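# Lower the pail upright into the drip tray

## Task

Put the pail into the drip tray standing upright, so its entire base rests on the tray floor; bring it down to no more than about a finger's width above that floor before opening the hand, never drop it or set it down with a jolt, and make sure the hand is not holding the tray when the scene ends.

## Robot and tools

Robot: one arm with six joints (shoulder pan, shoulder lift, elbow, wrist 1, wrist 2, wrist 3) carrying a five-finger right hand. Its base sits at (0, 0, +0.166) m in the scene frame and is tilted; in the base frame, up is roughly (-0.461, +0.402, +0.791). The scene frame has its origin on the table under the base, +z up, +y to the left looking along +x.

Hand point: a spot fixed to the palm, 0.15 m out from the wrist flange along the fingers and 0.05 m in front of the palm. Its +z runs along the straightened fingers, +y points out of the palm, +x runs across the palm away from the thumb. Straight fingers extend 0.06-0.07 m past the point along +z and sit 0.06 m behind it along -y. A bracket on the little-finger side of the wrist can collide with things. With fingers level, the wrist may hang up to 0.11 m (palm down) or 0.23 m (palm up) below the point and can hit the table first.

Frames: reported poses, velocities, Hand target and camera poses are in the arm's base frame. Motion offsets are along the Hand target's own axes.

A row is 14 numbers, each in [-1, 1]: dx, dy, dz, rx, ry, rz, then little, ring, middle, index, thumb_bend, thumb_turn, force_limit, speed. The first six are an offset (not a pose) from the Hand target as it stood when the action or move began; 1.0 equals 0.6 m of travel or 180 degrees of turn, and rx, ry, rz form a single rotation vector. For fingers, -1 is straight/open and +1 curled; thumb_bend -1 straight to +1 fully bent; thumb_turn -1 beside the palm to +1 facing the fingers. force_limit maps -1..+1 to about 0..10 N at the fingertip (0..15 N for the two thumb motors). speed grows linearly from near zero at -1 to full at +0.48 and stays full above that. The hand numbers are absolute targets, and a 0 is a real command: to keep the hand as it is, repeat the last six motor values plus force_limit and speed.

Tools:
- execute_actions(actions, cameras): actions is a list of actions; each action is up to 15 rows, one per 1/30 s step, and the last row is held to fill 15 steps. Every row counts from the action's starting Hand target, so sending the same offset twice moves twice. An empty list just returns the state and images.
- move(target, speed, blend, stop_force, zero, blocking, cameras): target is one 14-number row or a list of up to 15 rows, all offsets from the same current Hand target. speed is path top speed in m/s, 0.002 to 3.6 (default 0.25), turning limited to twice that in rad/s; one value or one per target. blend (m) rounds corners in a list. stop_force (3 to 120 N) ends the path when the wrist sensor feels that much extra push opposing the motion; omit it when backing away from a contact. zero (default true) re-zeroes before the move. blocking=false returns after about 0.5 s while it keeps running; not allowed with stop_force. Tool numbers in a list must be identical when stop_force is used.
- wait(seconds 0 to 10), stop(), zero_wrist_force(), zoom_image(camera cam_high or cam_wrist, region [x0,y0,x1,y1] at most 504x504 px), show_instructions(), finished_scene(scene: integer 1 to 3) which closes the scene irreversibly.

Result lines: end_effector_position (m) and end_effector_quat_wxyz in base frame, velocities (omitted when joint velocities read "within noise"), Hand target (the last command after clipping; the next offsets start here), joint positions and torques, Wrist force/torque in the flange's axes plus a peak line, hand_measured, hand_stopped_by (moving, target, force, stalled, fault) and hand_load_n, all six in motor order. The hand point often rests short of Hand target; send the remaining gap as a new offset. A move adds a "move:" line: done (within 3 mm and 2 degrees), off_target, moving, held or fault, plus limits such as paced or held. Done does not prove nothing was touched.

Gripping: with thumb_turn near +1 the hand wraps objects about 0.035-0.065 m thick, or handles down to about 0.025 m. For a gentle grasp close slowly (speed -0.94 or less). A motor stops at force_limit and locks; to squeeze more, raise force_limit and send a more-closed target; to loosen, send a target more open than hand_measured. A lost grip shows as hand_load_n dropping near 0.

Cautions: the controller caps commanded orientation at 32 degrees away from the measured one per step. Keep paths clear of the arm's own base. The arm is stiff: commanding past a firm contact, pressing hard, or a net outside force near 150 N, or wrist torque beyond the limits (26 N m wrists, 139 N m others), triggers a 10 s stop. Fast moves overshoot and hit harder. Holding loads or stretching out heats motors; a MOTOR HOT line warns, and 85 °C brakes the arm. Avoid drops, releasing a moving object, slamming the pail down, letting anything leave the table, and finishing while gripping the tray. Lower the pail slowly (a small stop_force helps sense touchdown), open the hand only when the base is within about a centimetre of the tray floor, then lift away.

Cameras: cam_high (fixed) and cam_wrist, both 896x504; calibration is given in base-frame terms and may be a little off.

Each tool is called as name(argument=value, ...), one argument or row to a line, values as JSON.

Reference images:

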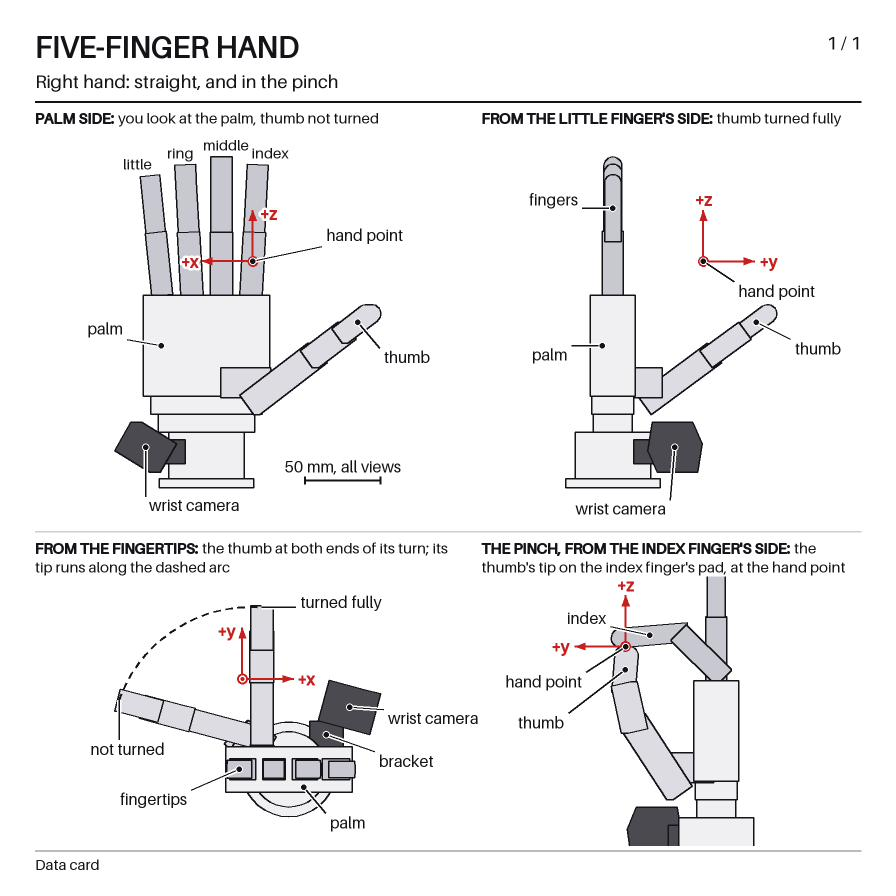

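## Session

execute_actions(
  actions=[],
)

Scene clock: 0.00 s.
end_effector_position=(+0.6238, -0.1922, +0.4578) hand_measured=(-1.000, -1.000, -1.000, -1.000, -1.000, -1.000) hand_load_n=(+0.0, +0.0, +0.0, +0.0, +0.0, +0.0) hand_stopped_by=(target, target, target, target, target, target) hand_force_limit=0.00 hand_speed=-0.80 end_effector_quat_wxyz=(-0.093, +0.254, -0.566, +0.779)
Joint positions: [-0.231 -1.479 1.546 -0.395 2.342 -3.677]
Joint velocities: within noise
Joint torques (N m): no reading
Motor temperatures (°C): [28 28 23 42 39 32]
Wrist force (N): no reading
Wrist torque (N m): no reading
Wrist force, peak (N): no reading
Hand target: +0.6238, -0.1922, +0.4578; -0.093, +0.254, -0.566, +0.779

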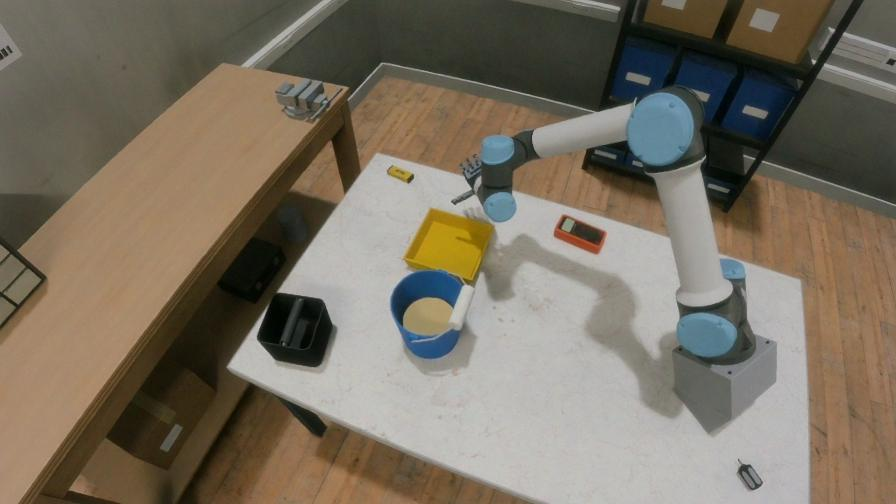

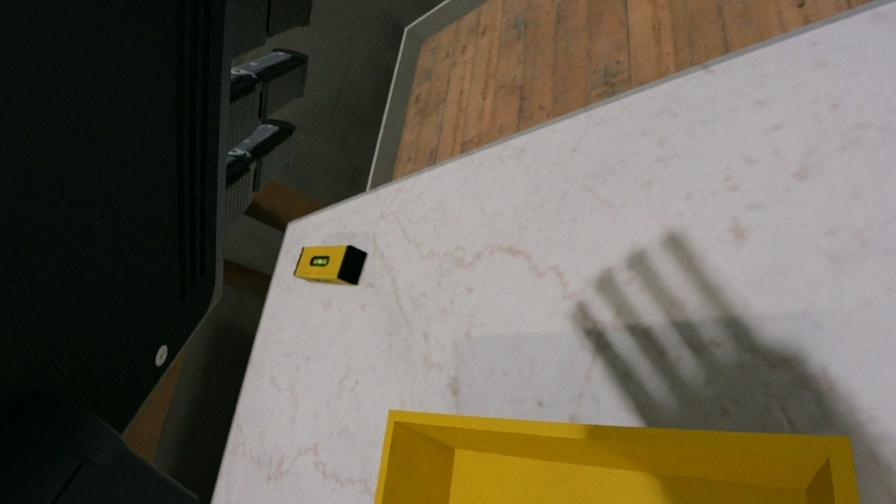

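zoom_image(
  camera="cam_high",
  region=[340, 180, 540, 380],
)

Scaled by 2.520 from the camera's 896x504 image, which has a finer 1280x720 frame.

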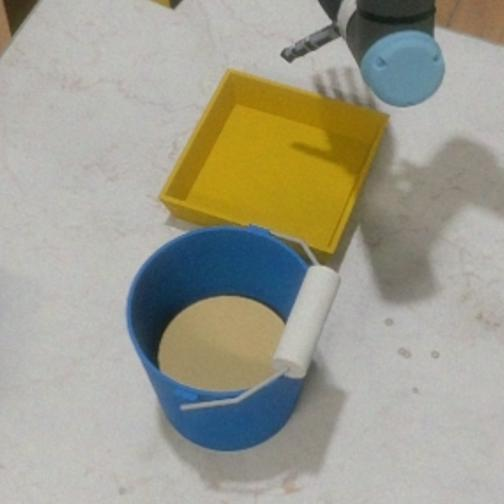

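move(
  target=[
    [0.1275,-0.2286,-0.1085,0,0,0,-1,-1,-1,-1,-1,-1,0,-0.8],
    [0.007,0.105,-0.892,0.0881,-0.2885,0.0317,-1,-1,-1,-1,-1,-1,0,-0.8],
  ],
  speed=0.25,
  blend=0.05,
)

Scene clock: 78.23 s.
end_effector_position=(+0.3433, +0.2308, +0.2770) hand_measured=(-1.000, -1.000, -1.000, -1.000, -1.000, -1.000) hand_load_n=(+0.0, -0.5, +0.0, -0.5, +0.0, +0.0) hand_stopped_by=(target, target, target, target, target, target) hand_force_limit=0.00 hand_speed=-0.80 end_effector_quat_wxyz=(-0.401, +0.526, -0.371, +0.652)
Joint positions: [0.688 -1.962 2.377 -0.649 2.308 -3.707]
Joint velocities: within noise
Joint torques (N m): [10.38 -17.86 -10.31 -1.87 -2.36 1.09]
Motor temperatures (°C): [28 28 23 42 38 31]
Wrist force (N): [-0.9 0.0 0.1]
Wrist torque (N m): [-0.04 0.03 -0.13]
Wrist force, peak (N): [-2.4 0.5 -1.0]
Hand target: +0.3432, +0.2309, +0.2770; -0.401, +0.526, -0.371, +0.652
Off the commanded pose: 0.000 m, 0 deg.
move: done
camera_calibration:
cam_wrist: T_world_to_cam=[[0.0968087, -0.636501, -0.765177, 0.321651], [-0.365789, 0.692233, -0.622103, 0.13812], [0.925649, 0.340118, -0.165811, -0.231804], [0, 0, 0, 1]] pos_world=[0.233953, 0.18796, 0.293609]

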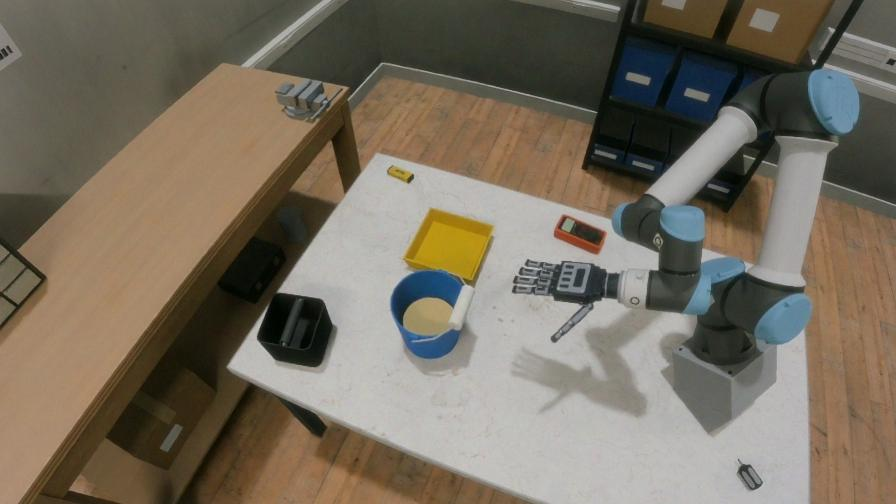

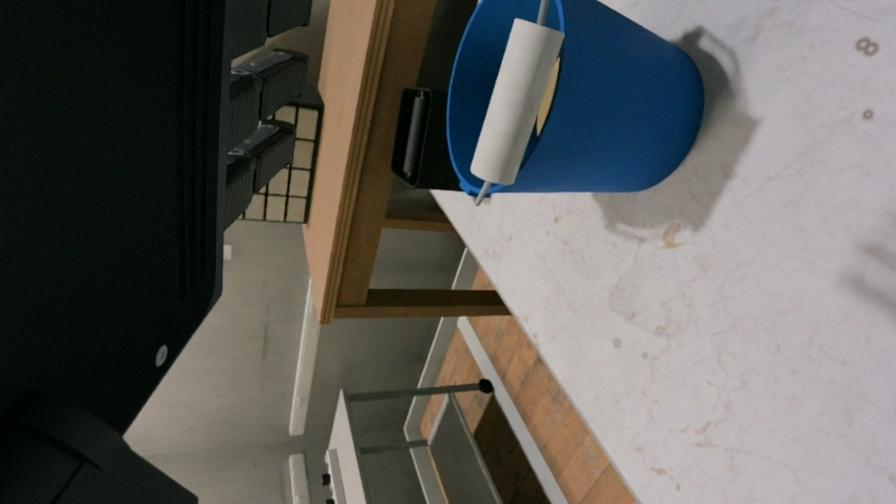

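zoom_image(
  camera="cam_wrist",
  region=[400, 0, 750, 220],
)

zoom_image(
  camera="cam_high",
  region=[380, 250, 500, 370],
)

Scaled by 1.440 from the camera's 896x504 image, which has a finer 1280x720 frame.

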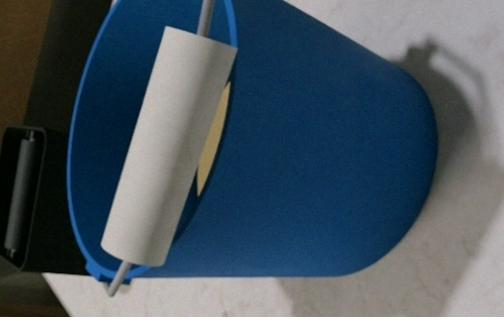

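Scaled by 4.200 from the camera's 896x504 image, which has a finer 1280x720 frame.

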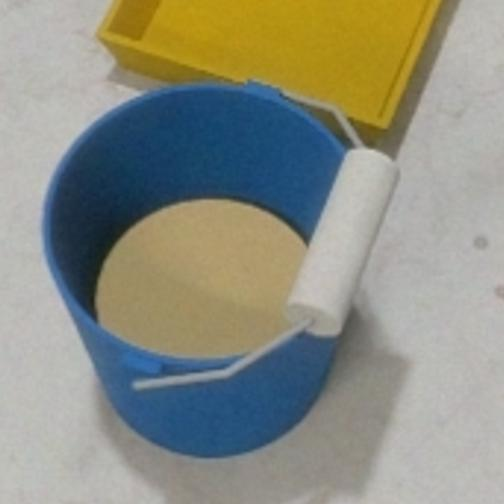

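zoom_image(
  camera="cam_high",
  region=[500, 245, 640, 355],
)

Scaled by 3.600 from the camera's 896x504 image, which has a finer 1280x720 frame.

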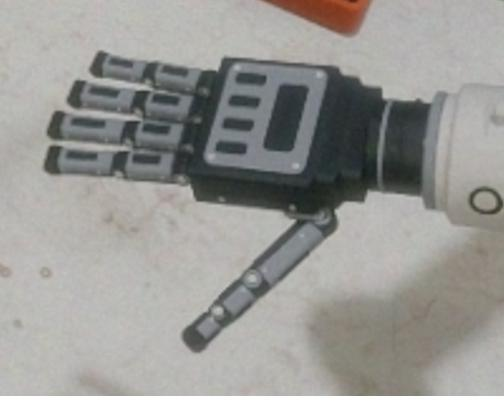

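move(
  target=[-0.0567,-0.0397,0.3528,0.1111,0,0,-1,-1,-1,-1,-1,-1,0,-0.8],
  speed=0.2,
)

zoom_image(
  camera="cam_high",
  region=[360, 220, 560, 370],
)

Scene clock: 134.83 s.
end_effector_position=(+0.5524, +0.2584, +0.3218) hand_measured=(-1.000, -1.000, -1.000, -1.000, -1.000, -1.000) hand_load_n=(+0.0, +0.0, +0.0, +0.0, +0.0, -0.5) hand_stopped_by=(target, target, target, target, target, target) hand_force_limit=0.00 hand_speed=-0.80 end_effector_quat_wxyz=(-0.486, +0.448, -0.252, +0.707)
Joint positions: [0.305 -1.578 2.226 -1.147 1.76 -3.701]
Joint velocities: within noise
Joint torques (N m): [11.24 -20.47 -14.58 -2.8 -2.05 -1.68]
Motor temperatures (°C): [28 28 23 41 38 31]
Wrist force (N): [-1.0 0.0 0.0]
Wrist torque (N m): [-0.03 0.07 -0.17]
Wrist force, peak (N): [-1.2 0.7 1.3]
Hand target: +0.5525, +0.2584, +0.3218; -0.486, +0.448, -0.252, +0.707
Off the commanded pose: 0.000 m, 0 deg.
move: done
camera_calibration:
cam_wrist: T_world_to_cam=[[0.412436, -0.6329, -0.655236, 0.142541], [-0.23554, 0.620717, -0.747817, 0.210337], [0.88001, 0.462761, 0.106933, -0.521522], [0, 0, 0, 1]] pos_world=[0.449698, 0.200994, 0.306459]

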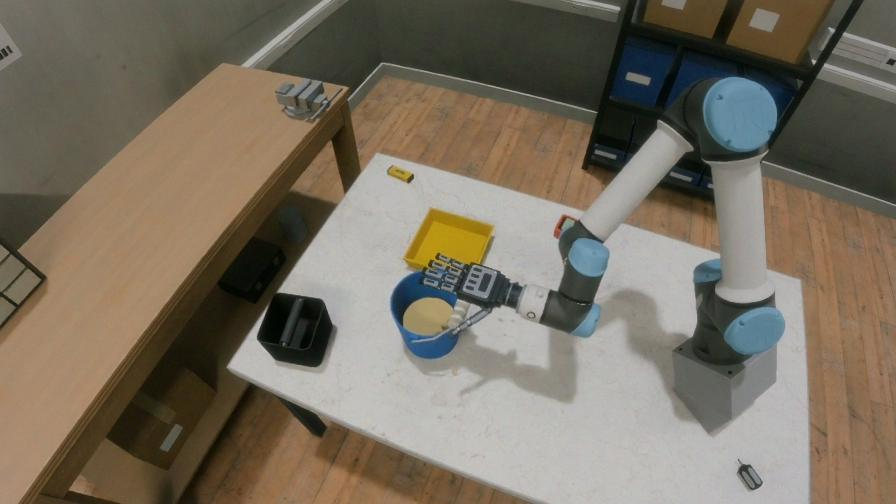

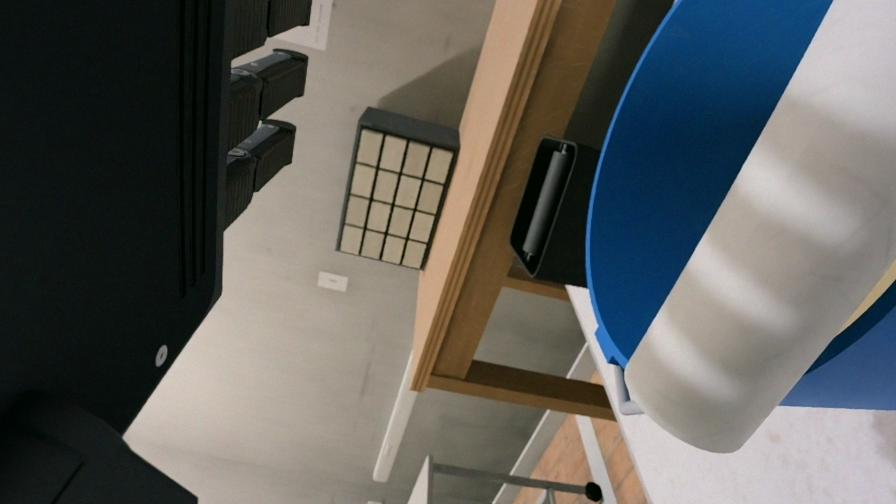

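Scaled by 2.520 from the camera's 896x504 image, which has a finer 1280x720 frame.

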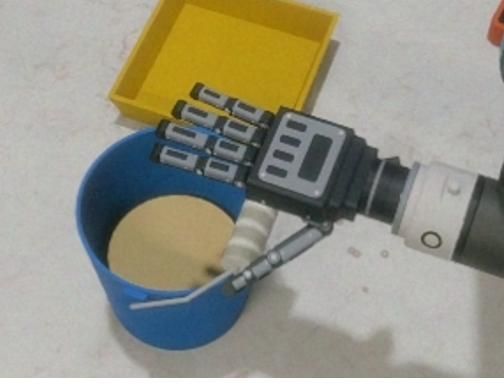

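move(
  target=[-0.0017,0.173,0.03,0,0,0,-1,-1,-1,-1,-1,-1,0,-0.8],
  speed=0.08,
  stop_force=6,
)

zoom_image(
  camera="cam_high",
  region=[360, 220, 560, 370],
)

Scene clock: 161.23 s.
end_effector_position=(+0.6138, +0.2205, +0.2504) hand_measured=(-1.000, -1.000, -1.000, -1.000, -1.000, -1.000) hand_load_n=(-0.5, +0.0, +0.0, +0.0, +0.0, +0.0) hand_stopped_by=(target, target, target, target, target, target) hand_force_limit=0.00 hand_speed=-0.80 end_effector_quat_wxyz=(-0.486, +0.448, -0.252, +0.707)
Joint positions: [0.168 -1.362 2.225 -1.356 1.639 -3.635]
Joint velocities: within noise
Joint torques (N m): [7.92 -15.14 -11.29 -1.77 -1.58 1.35]
Motor temperatures (°C): [28 28 23 41 38 31]
Wrist force (N): [-1.0 -6.3 -0.8]
Wrist torque (N m): [-0.25 0.05 -0.38]
Wrist force, peak (N): [-1.3 -54.9 0.2]
Hand target: +0.6138, +0.2205, +0.2504; -0.486, +0.448, -0.252, +0.707 (not the last commanded pose)
Off the commanded pose: 0.004 m, 0 deg.
move: contact
camera_calibration:
cam_wrist: T_world_to_cam=[[0.412507, -0.632912, -0.65518, 0.0465278], [-0.235568, 0.620646, -0.747868, 0.194981], [0.879969, 0.46284, 0.106927, -0.550428], [0, 0, 0, 1]] pos_world=[0.511098, 0.163194, 0.23516]

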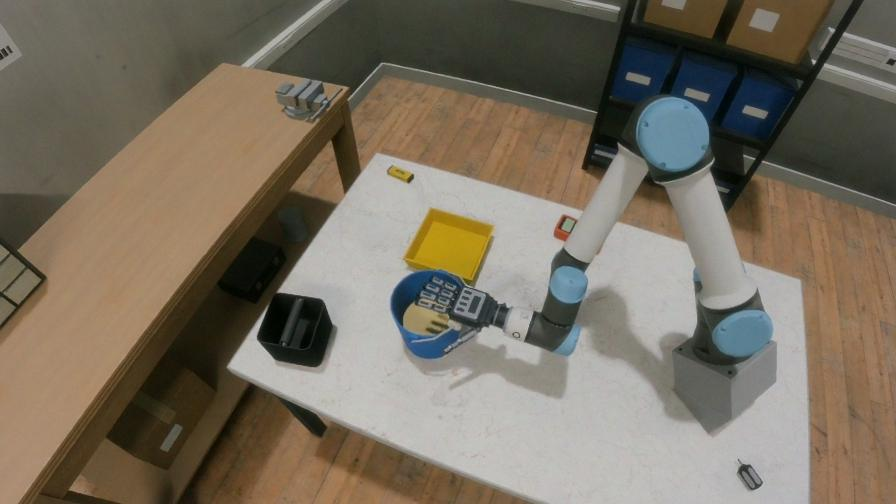

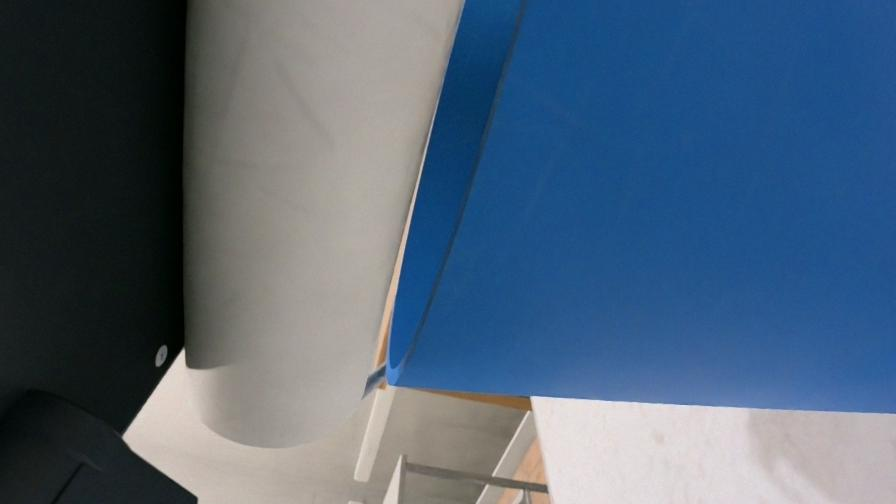

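Scaled by 2.520 from the camera's 896x504 image, which has a finer 1280x720 frame.

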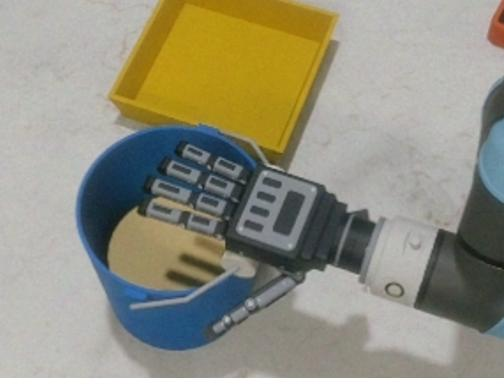

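move(
  target=[0,-0.0083,0,0,0,0,-1,-1,-1,-1,-1,-1,0,-0.8],
  speed=0.05,
  cameras=[],
)

move(
  target=[0,0,0,0,0,0,0.4,0.4,0.4,0.4,-1,-1,-0.6,-0.6],
)

zoom_image(
  camera="cam_high",
  region=[360, 220, 560, 370],
)

Scene clock: 167.07 s.
end_effector_position=(+0.6115, +0.2226, +0.2545) hand_measured=(-1.000, -1.000, -1.000, -1.000, -1.000, -1.000) hand_load_n=(-0.5, +0.0, +0.0, +0.0, +0.0, -0.5) hand_stopped_by=(target, target, target, target, target, target) hand_force_limit=0.00 hand_speed=-0.80 end_effector_quat_wxyz=(-0.486, +0.448, -0.252, +0.707)
Joint positions: [0.174 -1.373 2.225 -1.344 1.644 -3.638]
Joint velocities: within noise
Joint torques (N m): [15.42 -28.65 -12.36 -2.17 -0.46 -1.15]
Motor temperatures (°C): [28 28 23 41 38 31]
Wrist force (N): [-0.9 -0.2 -0.1]
Wrist torque (N m): [-0.05 0.02 -0.13]
Wrist force, peak (N): [-0.7 -6.6 -0.8]
Hand target: +0.6115, +0.2225, +0.2544; -0.486, +0.448, -0.252, +0.707
Off the commanded pose: 0.000 m, 0 deg.
move: done
No camera images: "cameras" was empty.

Scene clock: 168.60 s.
end_effector_position=(+0.6115, +0.2225, +0.2544) hand_measured=(+0.400, +0.400, +0.400, +0.400, -1.000, -1.000) hand_load_n=(+0.0, +0.0, +0.0, +0.0, +0.0, -0.5) hand_stopped_by=(target, target, target, target, target, target) hand_force_limit=-0.60 hand_speed=-0.60 end_effector_quat_wxyz=(-0.486, +0.448, -0.252, +0.707)
Joint positions: [0.174 -1.373 2.225 -1.344 1.644 -3.638]
Joint velocities: within noise
Joint torques (N m): [10.68 -17.88 -6.31 -1.94 -1.83 1.14]
Motor temperatures (°C): [28 28 23 41 38 31]
Wrist force (N): [-0.8 -0.3 0.0]
Wrist torque (N m): [-0.06 -0.01 -0.13]
Wrist force, peak (N): [-1.1 -0.1 0.0]
Hand target: +0.6115, +0.2225, +0.2544; -0.486, +0.448, -0.252, +0.707
Off the commanded pose: 0.000 m, 0 deg.
move: done
camera_calibration:
cam_wrist: T_world_to_cam=[[0.412507, -0.632912, -0.65518, 0.0512976], [-0.235568, 0.620646, -0.747868, 0.196114], [0.879969, 0.46284, 0.106927, -0.549747], [0, 0, 0, 1]] pos_world=[0.508798, 0.165194, 0.23906]

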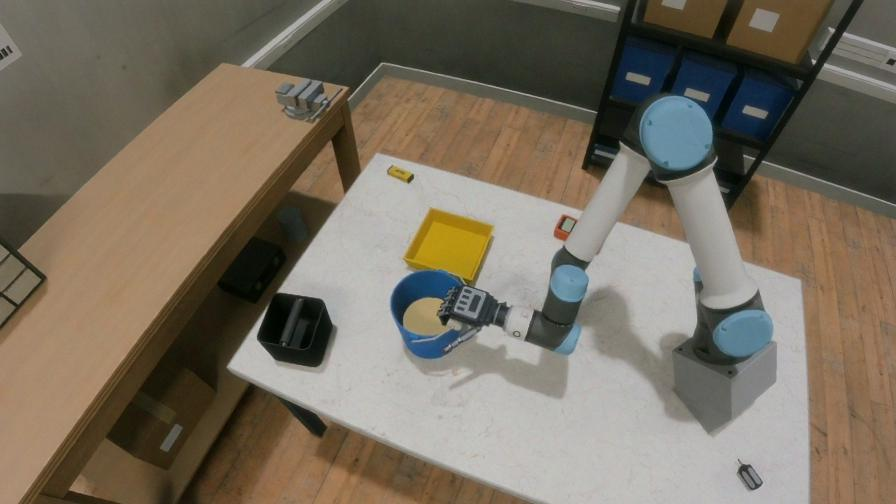

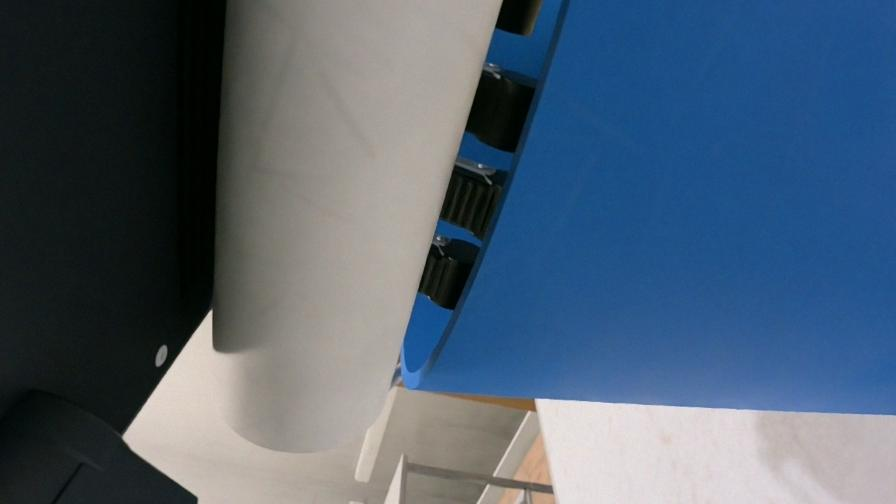

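Scaled by 2.520 from the camera's 896x504 image, which has a finer 1280x720 frame.

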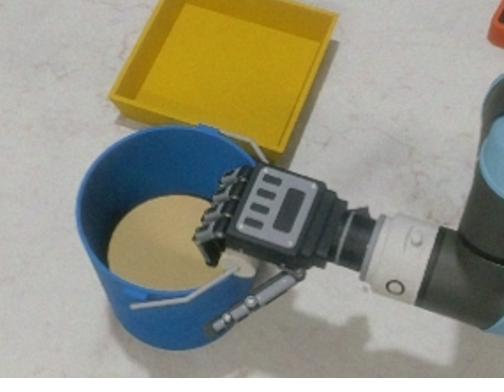

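move(
  target=[
    [0,-0.0222,0.0077,-0.1111,0,0,0.4,0.4,0.4,0.4,-1,-1,-0.6,-0.6],
    [0,-0.0403,0.0227,-0.2222,0,0,0.4,0.4,0.4,0.4,-1,-1,-0.6,-0.6],
  ],
  speed=0.15,
)

zoom_image(
  camera="cam_high",
  region=[360, 220, 560, 370],
)

Scene clock: 176.40 s.
end_effector_position=(+0.6123, +0.2334, +0.2798) hand_measured=(+0.400, +0.400, +0.400, +0.400, -1.000, -1.000) hand_load_n=(+0.0, +0.0, +0.0, +0.0, +0.0, -0.5) hand_stopped_by=(target, target, target, target, target, target) hand_force_limit=-0.60 hand_speed=-0.60 end_effector_quat_wxyz=(-0.303, +0.588, -0.478, +0.578)
Joint positions: [0.341 -1.366 1.616 -0.077 2.106 -3.457]
Joint velocities: within noise
Joint torques (N m): [12.52 -50.16 -20.78 0.99 -1.28 -0.82]
Motor temperatures (°C): [28 28 23 41 38 31]
Wrist force (N): [-0.8 0.2 -0.8]
Wrist torque (N m): [0.12 0.04 -0.11]
Wrist force, peak (N): [-1.4 0.0 -0.5]
Hand target: +0.6123, +0.2333, +0.2799; -0.303, +0.587, -0.478, +0.578
Off the commanded pose: 0.000 m, 0 deg.
move: done
camera_calibration:
cam_wrist: T_world_to_cam=[[-0.234617, -0.592983, -0.770276, 0.493594], [-0.439775, 0.771415, -0.45991, 0.217842], [0.866922, 0.230846, -0.441766, -0.342493], [0, 0, 0, 1]] pos_world=[0.508522, 0.203709, 0.32909]

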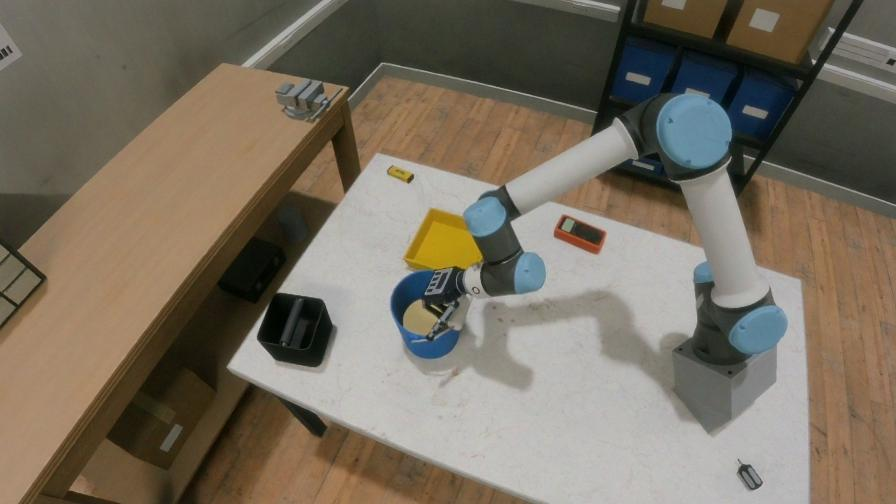

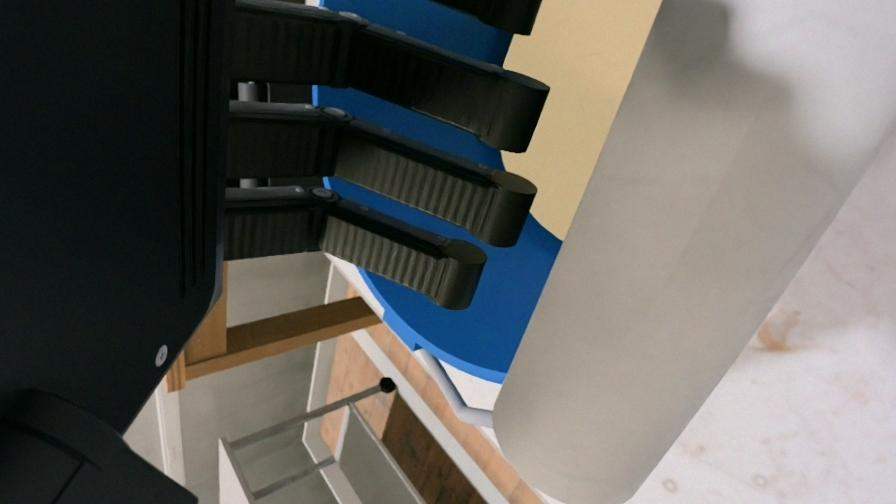

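Scaled by 2.520 from the camera's 896x504 image, which has a finer 1280x720 frame.

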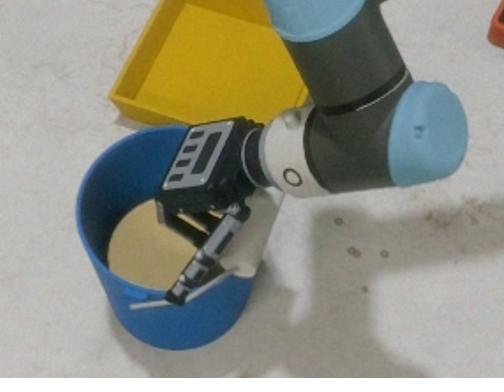

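move(
  target=[
    [0,0,0,0,0,0,-1,-1,-1,-1,-1,-1,-0.6,0],
    [0,0.0455,0.0085,0.2222,0,0,-1,-1,-1,-1,-1,-1,-0.6,0],
  ],
  speed=0.1,
  cameras=[],
)

move(
  target=[0,0,0,0,0,0,1,1,1,1,-1,-1,-0.4,-0.7],
)

zoom_image(
  camera="cam_high",
  region=[360, 220, 560, 370],
)

Scene clock: 187.97 s.
end_effector_position=(+0.6115, +0.2225, +0.2542) hand_measured=(-1.000, -1.000, -1.000, -1.000, -1.000, -1.000) hand_load_n=(+0.0, +0.0, +0.0, +0.0, +0.0, -0.5) hand_stopped_by=(target, target, target, target, target, target) hand_force_limit=-0.60 hand_speed=0.00 end_effector_quat_wxyz=(-0.486, +0.448, -0.252, +0.707)
Joint positions: [0.174 -1.372 2.225 -1.344 1.644 -3.638]
Joint velocities: within noise
Joint torques (N m): [24.32 -44.96 -12.06 -2.55 -0.29 -1.54]
Motor temperatures (°C): [28 28 23 41 38 31]
Wrist force (N): [-0.8 -0.2 0.0]
Wrist torque (N m): [-0.05 0.01 -0.12]
Wrist force, peak (N): [-1.6 -0.2 -0.2]
Hand target: +0.6115, +0.2225, +0.2544; -0.486, +0.448, -0.252, +0.707
Off the commanded pose: 0.000 m, 0 deg.
move: done
No camera images: "cameras" was empty.

Scene clock: 190.33 s.
end_effector_position=(+0.6115, +0.2225, +0.2544) hand_measured=(+0.686, +0.714, +0.740, +0.658, -1.000, -1.000) hand_load_n=(+0.0, +0.0, +2.0, +2.0, +0.0, +0.0) hand_stopped_by=(force, force, force, force, target, target) hand_force_limit=-0.40 hand_speed=-0.70 end_effector_quat_wxyz=(-0.486, +0.448, -0.252, +0.707)
Joint positions: [0.174 -1.373 2.225 -1.344 1.644 -3.638]
Joint velocities: within noise
Joint torques (N m): [23.57 -43.82 -9.95 -1.7 -2.1 -1.57]
Motor temperatures (°C): [28 28 23 41 38 31]
Wrist force (N): [0.2 1.9 3.9]
Wrist torque (N m): [-0.05 -0.09 -0.08]
Wrist force, peak (N): [-0.3 2.3 5.6]
Hand target: +0.6115, +0.2225, +0.2544; -0.486, +0.448, -0.252, +0.707
Off the commanded pose: 0.000 m, 0 deg.
move: done
camera_calibration:
cam_wrist: T_world_to_cam=[[0.412516, -0.632937, -0.655149, 0.0512897], [-0.235551, 0.62062, -0.747894, 0.196117], [0.879969, 0.46284, 0.106927, -0.549747], [0, 0, 0, 1]] pos_world=[0.508798, 0.165194, 0.23906]

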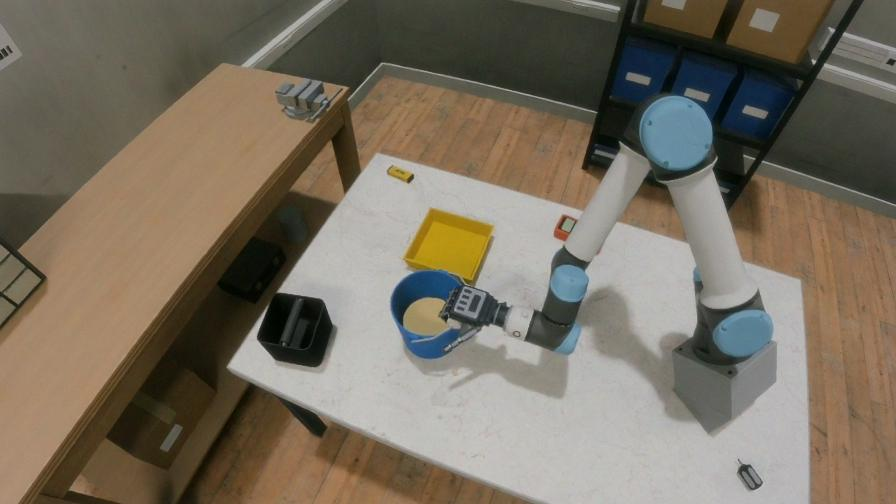

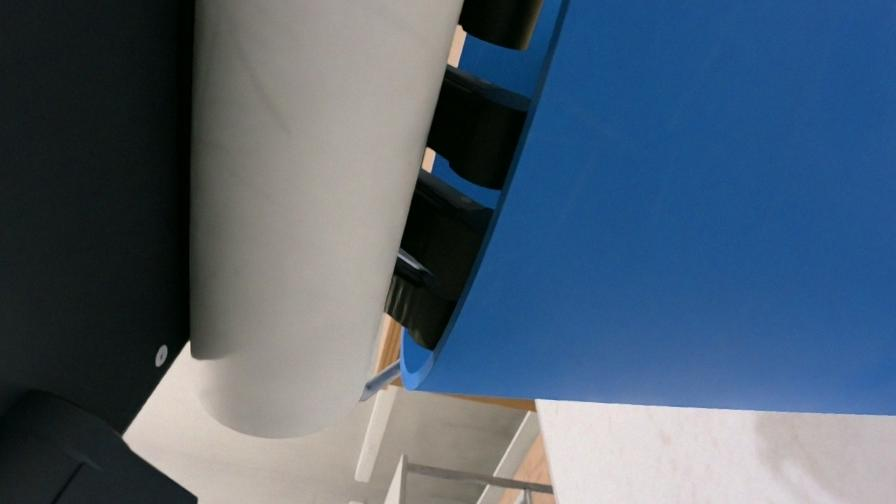

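Scaled by 2.520 from the camera's 896x504 image, which has a finer 1280x720 frame.

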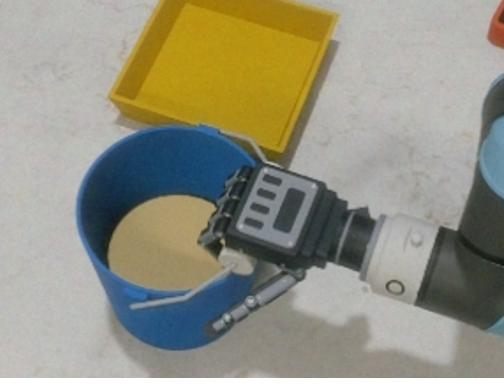

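move(
  target=[
    [0,0,0,0,0,0,0.98,0.98,0.98,0.98,-1,-1,0,-0.8],
    [0,-0.0222,0.0077,-0.1111,0,0,0.98,0.98,0.98,0.98,-1,-1,0,-0.8],
  ],
  speed=0.1,
)

zoom_image(
  camera="cam_high",
  region=[360, 220, 560, 370],
)

Scene clock: 205.37 s.
end_effector_position=(+0.6094, +0.2283, +0.2672) hand_measured=(+0.738, +0.746, +0.756, +0.674, -1.000, -1.000) hand_load_n=(+2.5, +5.5, +3.0, +0.0, +0.0, +0.0) hand_stopped_by=(force, force, force, force, target, target) hand_force_limit=0.00 hand_speed=-0.80 end_effector_quat_wxyz=(-0.401, +0.526, -0.371, +0.652)
Joint positions: [0.281 -1.461 1.985 -0.708 1.909 -3.609]
Joint velocities: within noise
Joint torques (N m): [12.26 -19.14 -9.08 0 -1.81 -1.36]
Motor temperatures (°C): [28 28 23 41 38 31]
Wrist force (N): [0.4 1.9 3.8]
Wrist torque (N m): [0.03 -0.07 -0.41]
Wrist force, peak (N): [-0.8 3.5 7.3]
Hand target: +0.6094, +0.2282, +0.2671; -0.401, +0.526, -0.371, +0.652
Off the commanded pose: 0.000 m, 0 deg.
move: done
camera_calibration:
cam_wrist: T_world_to_cam=[[0.0971005, -0.636332, -0.76528, 0.286576], [-0.365874, 0.692252, -0.622032, 0.231047], [0.925585, 0.340395, -0.165599, -0.47899], [0, 0, 0, 1]] pos_world=[0.500054, 0.18546, 0.283709]

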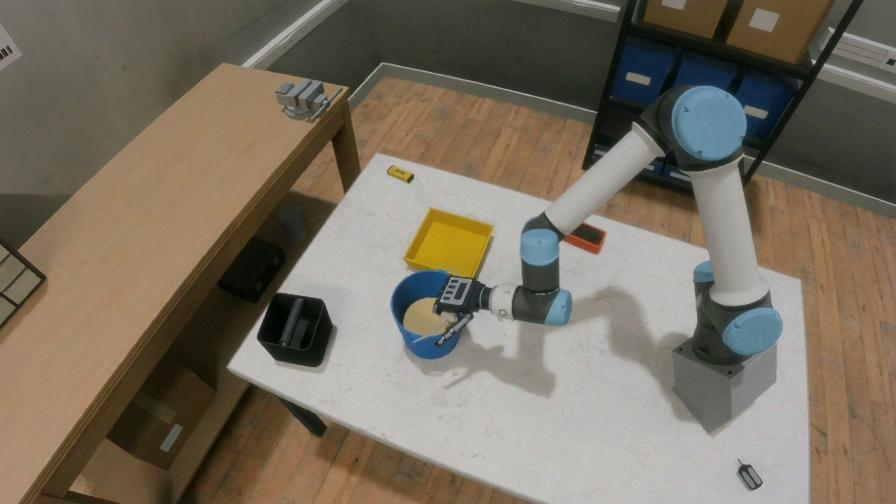

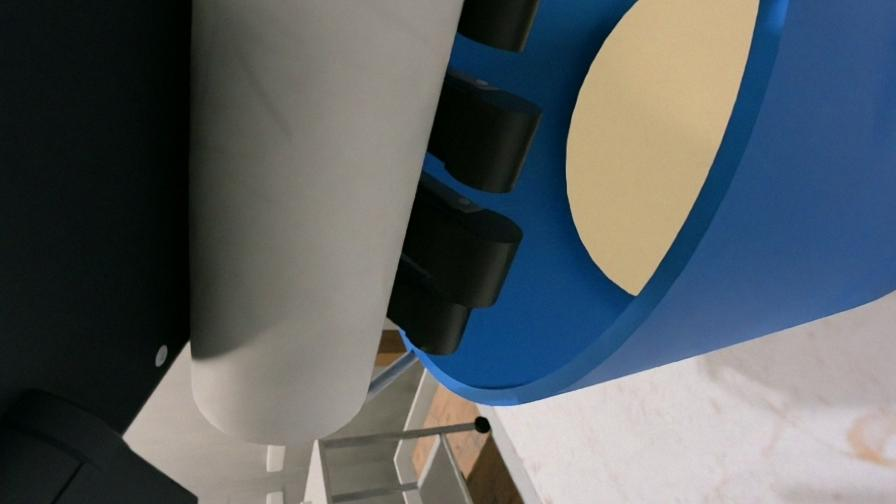

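Scaled by 2.520 from the camera's 896x504 image, which has a finer 1280x720 frame.

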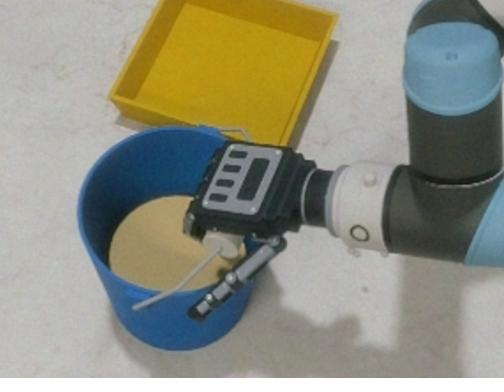

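move(
  target=[
    [0,-0.0222,0.0079,-0.1111,0,0,0.98,0.98,0.98,0.98,-1,-1,0,-0.8],
    [0,-0.0403,0.0226,-0.2222,0,0,0.98,0.98,0.98,0.98,-1,-1,0,-0.8],
  ],
  speed=0.15,
)

zoom_image(
  camera="cam_high",
  region=[360, 220, 560, 370],
)

Scene clock: 211.43 s.
end_effector_position=(+0.6195, +0.2371, +0.2912) hand_measured=(+0.738, +0.748, +0.756, +0.674, -1.000, -1.000) hand_load_n=(+0.0, +0.5, +0.5, +0.0, +0.0, +0.0) hand_stopped_by=(force, force, force, force, target, target) hand_force_limit=0.00 hand_speed=-0.80 end_effector_quat_wxyz=(-0.197, +0.631, -0.571, +0.486)
Joint positions: [0.351 -1.139 1.143 0.58 2.186 -3.229]
Joint velocities: within noise
Joint torques (N m): [23.04 -54.23 -23.56 2.17 -1.19 -0.62]
Motor temperatures (°C): [28 28 23 41 38 31]
Wrist force (N): [-0.8 0.2 -1.0]
Wrist torque (N m): [0.11 0.05 -0.11]
Wrist force, peak (N): [-4.1 2.0 2.8]
Hand target: +0.6195, +0.2372, +0.2913; -0.197, +0.631, -0.571, +0.486
Off the commanded pose: 0.000 m, 0 deg.
move: done
camera_calibration:
cam_wrist: T_world_to_cam=[[-0.541882, -0.507758, -0.669736, 0.647078], [-0.447653, 0.848802, -0.281321, 0.157958], [0.711316, 0.147367, -0.68725, -0.156935], [0, 0, 0, 1]] pos_world=[0.53298, 0.217611, 0.369954]

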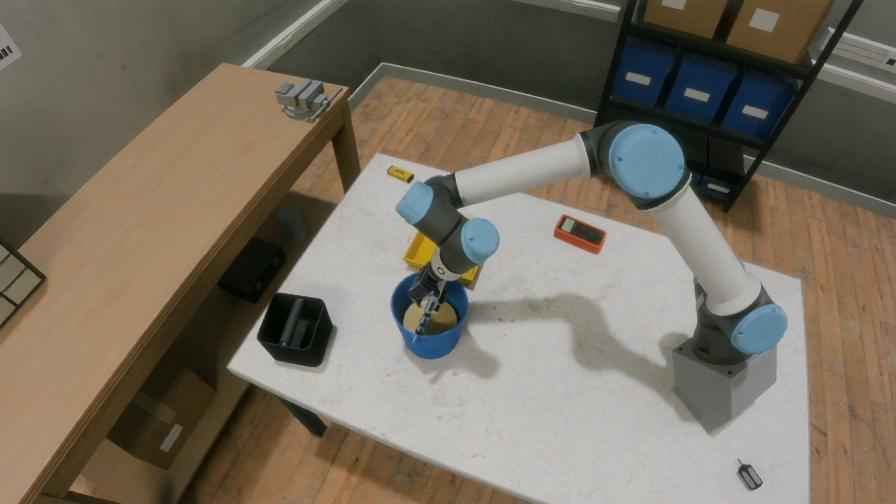

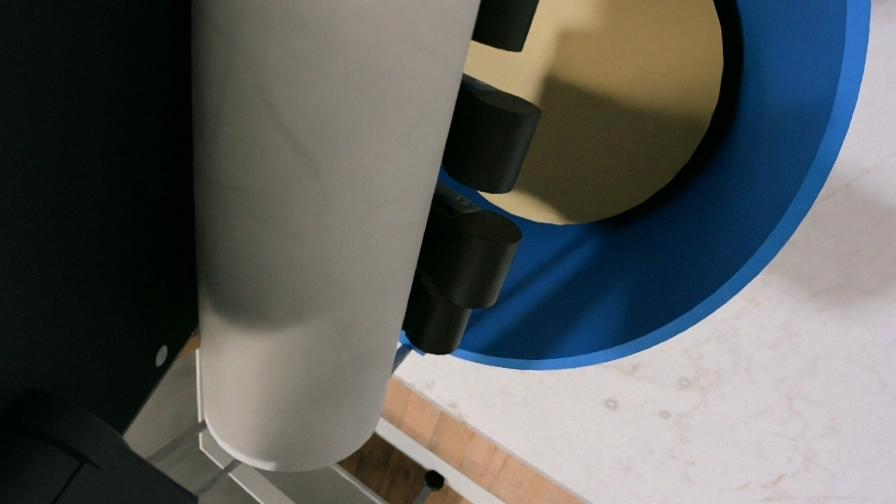

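Scaled by 2.520 from the camera's 896x504 image, which has a finer 1280x720 frame.

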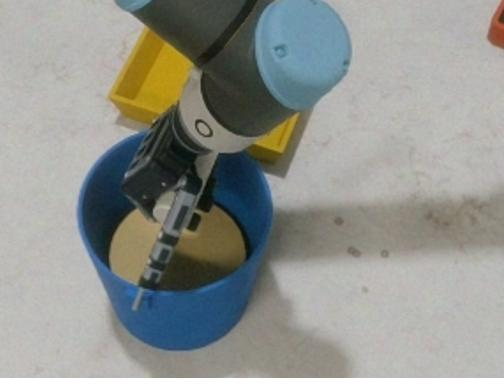

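move(
  target=[
    [0,0,0,0,0,0,1,1,1,1,-1,-1,0.1,-0.8],
    [0,-0.025,-0.0433,0,0,0,1,1,1,1,-1,-1,0.1,-0.8],
  ],
  speed=0.04,
)

zoom_image(
  camera="cam_high",
  region=[360, 220, 560, 370],
)

Scene clock: 219.10 s.
end_effector_position=(+0.6057, +0.2492, +0.3152) hand_measured=(+0.828, +0.800, +0.790, +0.800, -1.000, -1.000) hand_load_n=(+13.0, +3.5, +0.0, +8.0, -0.5, +0.0) hand_stopped_by=(force, force, force, force, target, target) hand_force_limit=0.10 hand_speed=-0.80 end_effector_quat_wxyz=(-0.197, +0.631, -0.571, +0.486)
Joint positions: [0.383 -1.147 1.094 0.649 2.212 -3.207]
Joint velocities: within noise
Joint torques (N m): [24.93 -53.28 -15.74 -0.58 -1.46 -1.68]
Motor temperatures (°C): [28 28 23 41 38 31]
Wrist force (N): [-0.8 9.9 17.8]
Wrist torque (N m): [-0.03 -0.61 0.22]
Wrist force, peak (N): [-0.4 12.0 16.6]
Hand target: +0.6057, +0.2492, +0.3150; -0.197, +0.631, -0.571, +0.486
Off the commanded pose: 0.000 m, 0 deg.
move: done
camera_calibration:
cam_wrist: T_world_to_cam=[[-0.541578, -0.507537, -0.670149, 0.661717], [-0.447507, 0.848899, -0.281262, 0.148095], [0.71164, 0.147571, -0.686871, -0.132702], [0, 0, 0, 1]] pos_world=[0.519081, 0.229711, 0.393953]

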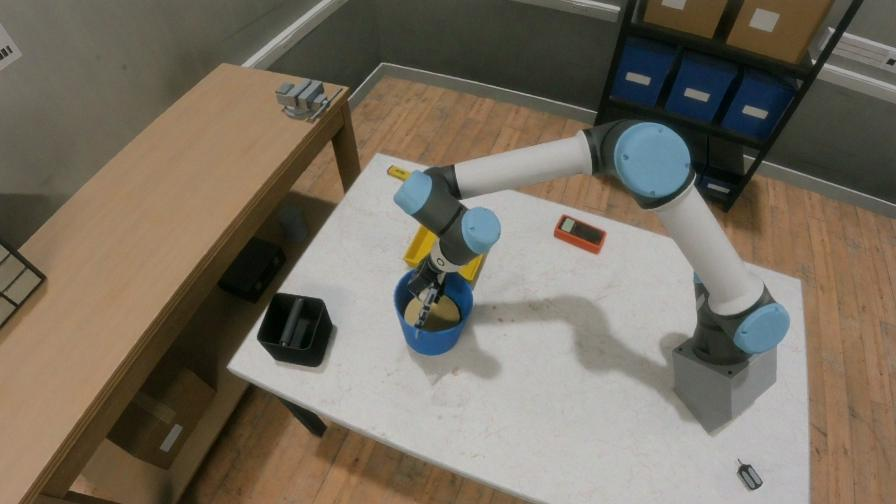

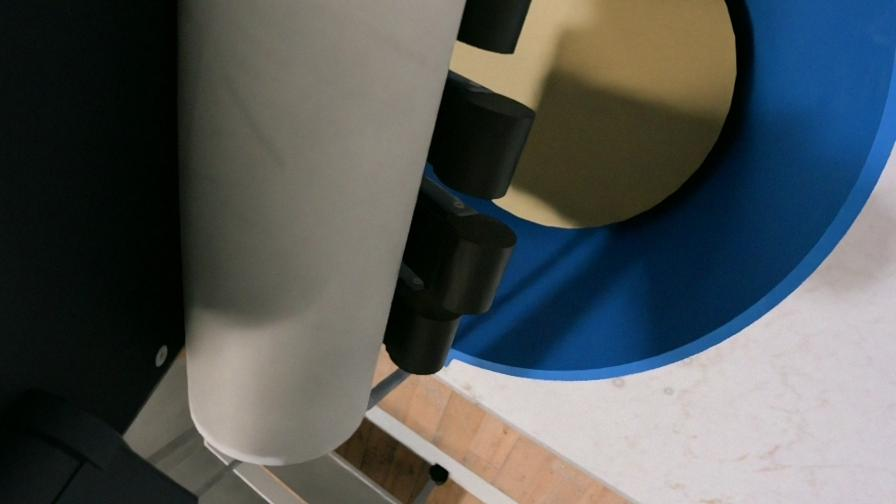

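Scaled by 2.520 from the camera's 896x504 image, which has a finer 1280x720 frame.

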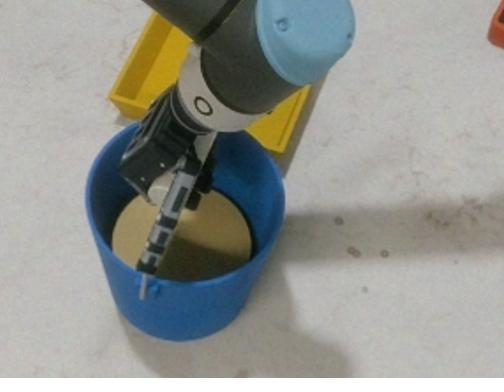

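move(
  target=[
    [0,-0.0458,-0.0794,0,0,0,1,1,1,1,-1,-1,0.1,-0.8],
    [0.4583,-0.1325,-0.0294,0,0,0,1,1,1,1,-1,-1,0.1,-0.8],
  ],
  speed=[0.06,0.12],
  blend=0.01,
)

zoom_image(
  camera="cam_high",
  region=[360, 150, 560, 300],
)

Scene clock: 233.43 s.
end_effector_position=(+0.5985, +0.0252, +0.4938) hand_measured=(+0.828, +0.800, +0.790, +0.800, -1.000, -1.000) hand_load_n=(+15.5, +5.5, +0.0, +7.0, +0.0, +0.0) hand_stopped_by=(force, force, force, force, target, target) hand_force_limit=0.10 hand_speed=-0.80 end_effector_quat_wxyz=(-0.197, +0.631, -0.571, +0.486)
Joint positions: [-0.105 -1.327 0.849 0.957 1.79 -3.48]
Joint velocities: within noise
Joint torques (N m): [17.64 -68.25 -23.53 0.07 -0.06 0.14]
Motor temperatures (°C): [28 28 23 41 38 31]
Wrist force (N): [0.9 10.9 17.3]
Wrist torque (N m): [0.01 -0.53 0.19]
Wrist force, peak (N): [-0.8 11.9 19.0]
Hand target: +0.5985, +0.0251, +0.4939; -0.197, +0.631, -0.571, +0.486
Off the commanded pose: 0.000 m, 0 deg.
move: done
camera_calibration:
cam_wrist: T_world_to_cam=[[-0.541883, -0.507683, -0.669791, 0.663825], [-0.447762, 0.848811, -0.281121, 0.385355], [0.711246, 0.147572, -0.687278, 0.0285171], [0, 0, 0, 1]] pos_world=[0.51198, 0.00571108, 0.572554]

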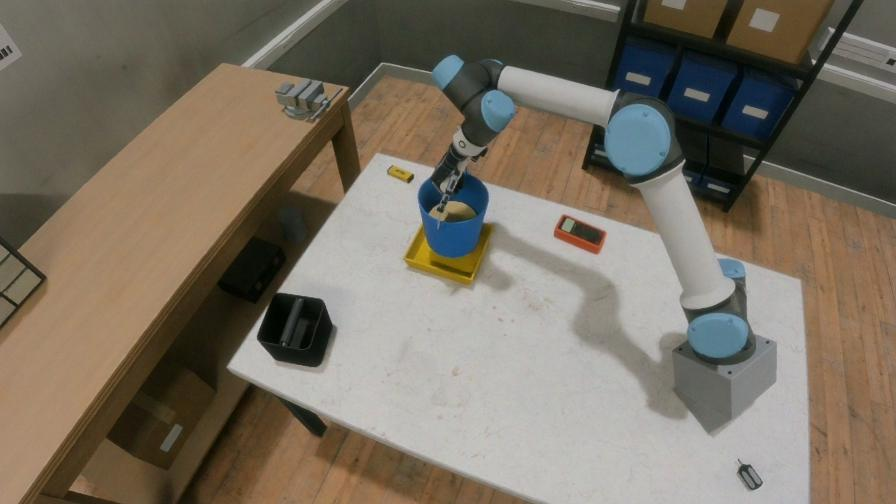

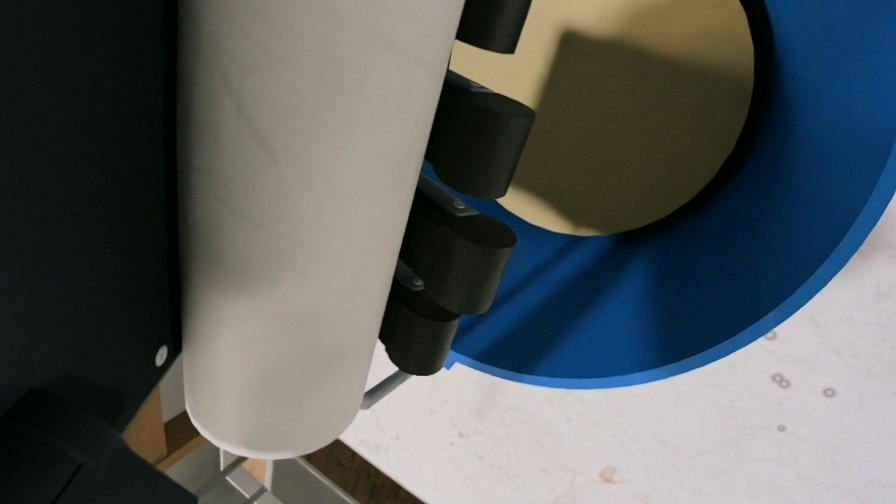

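Scaled by 2.520 from the camera's 896x504 image, which has a finer 1280x720 frame.

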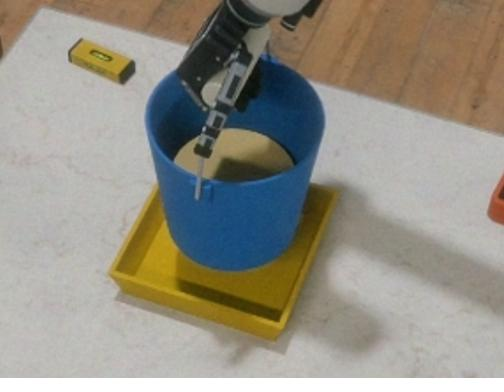

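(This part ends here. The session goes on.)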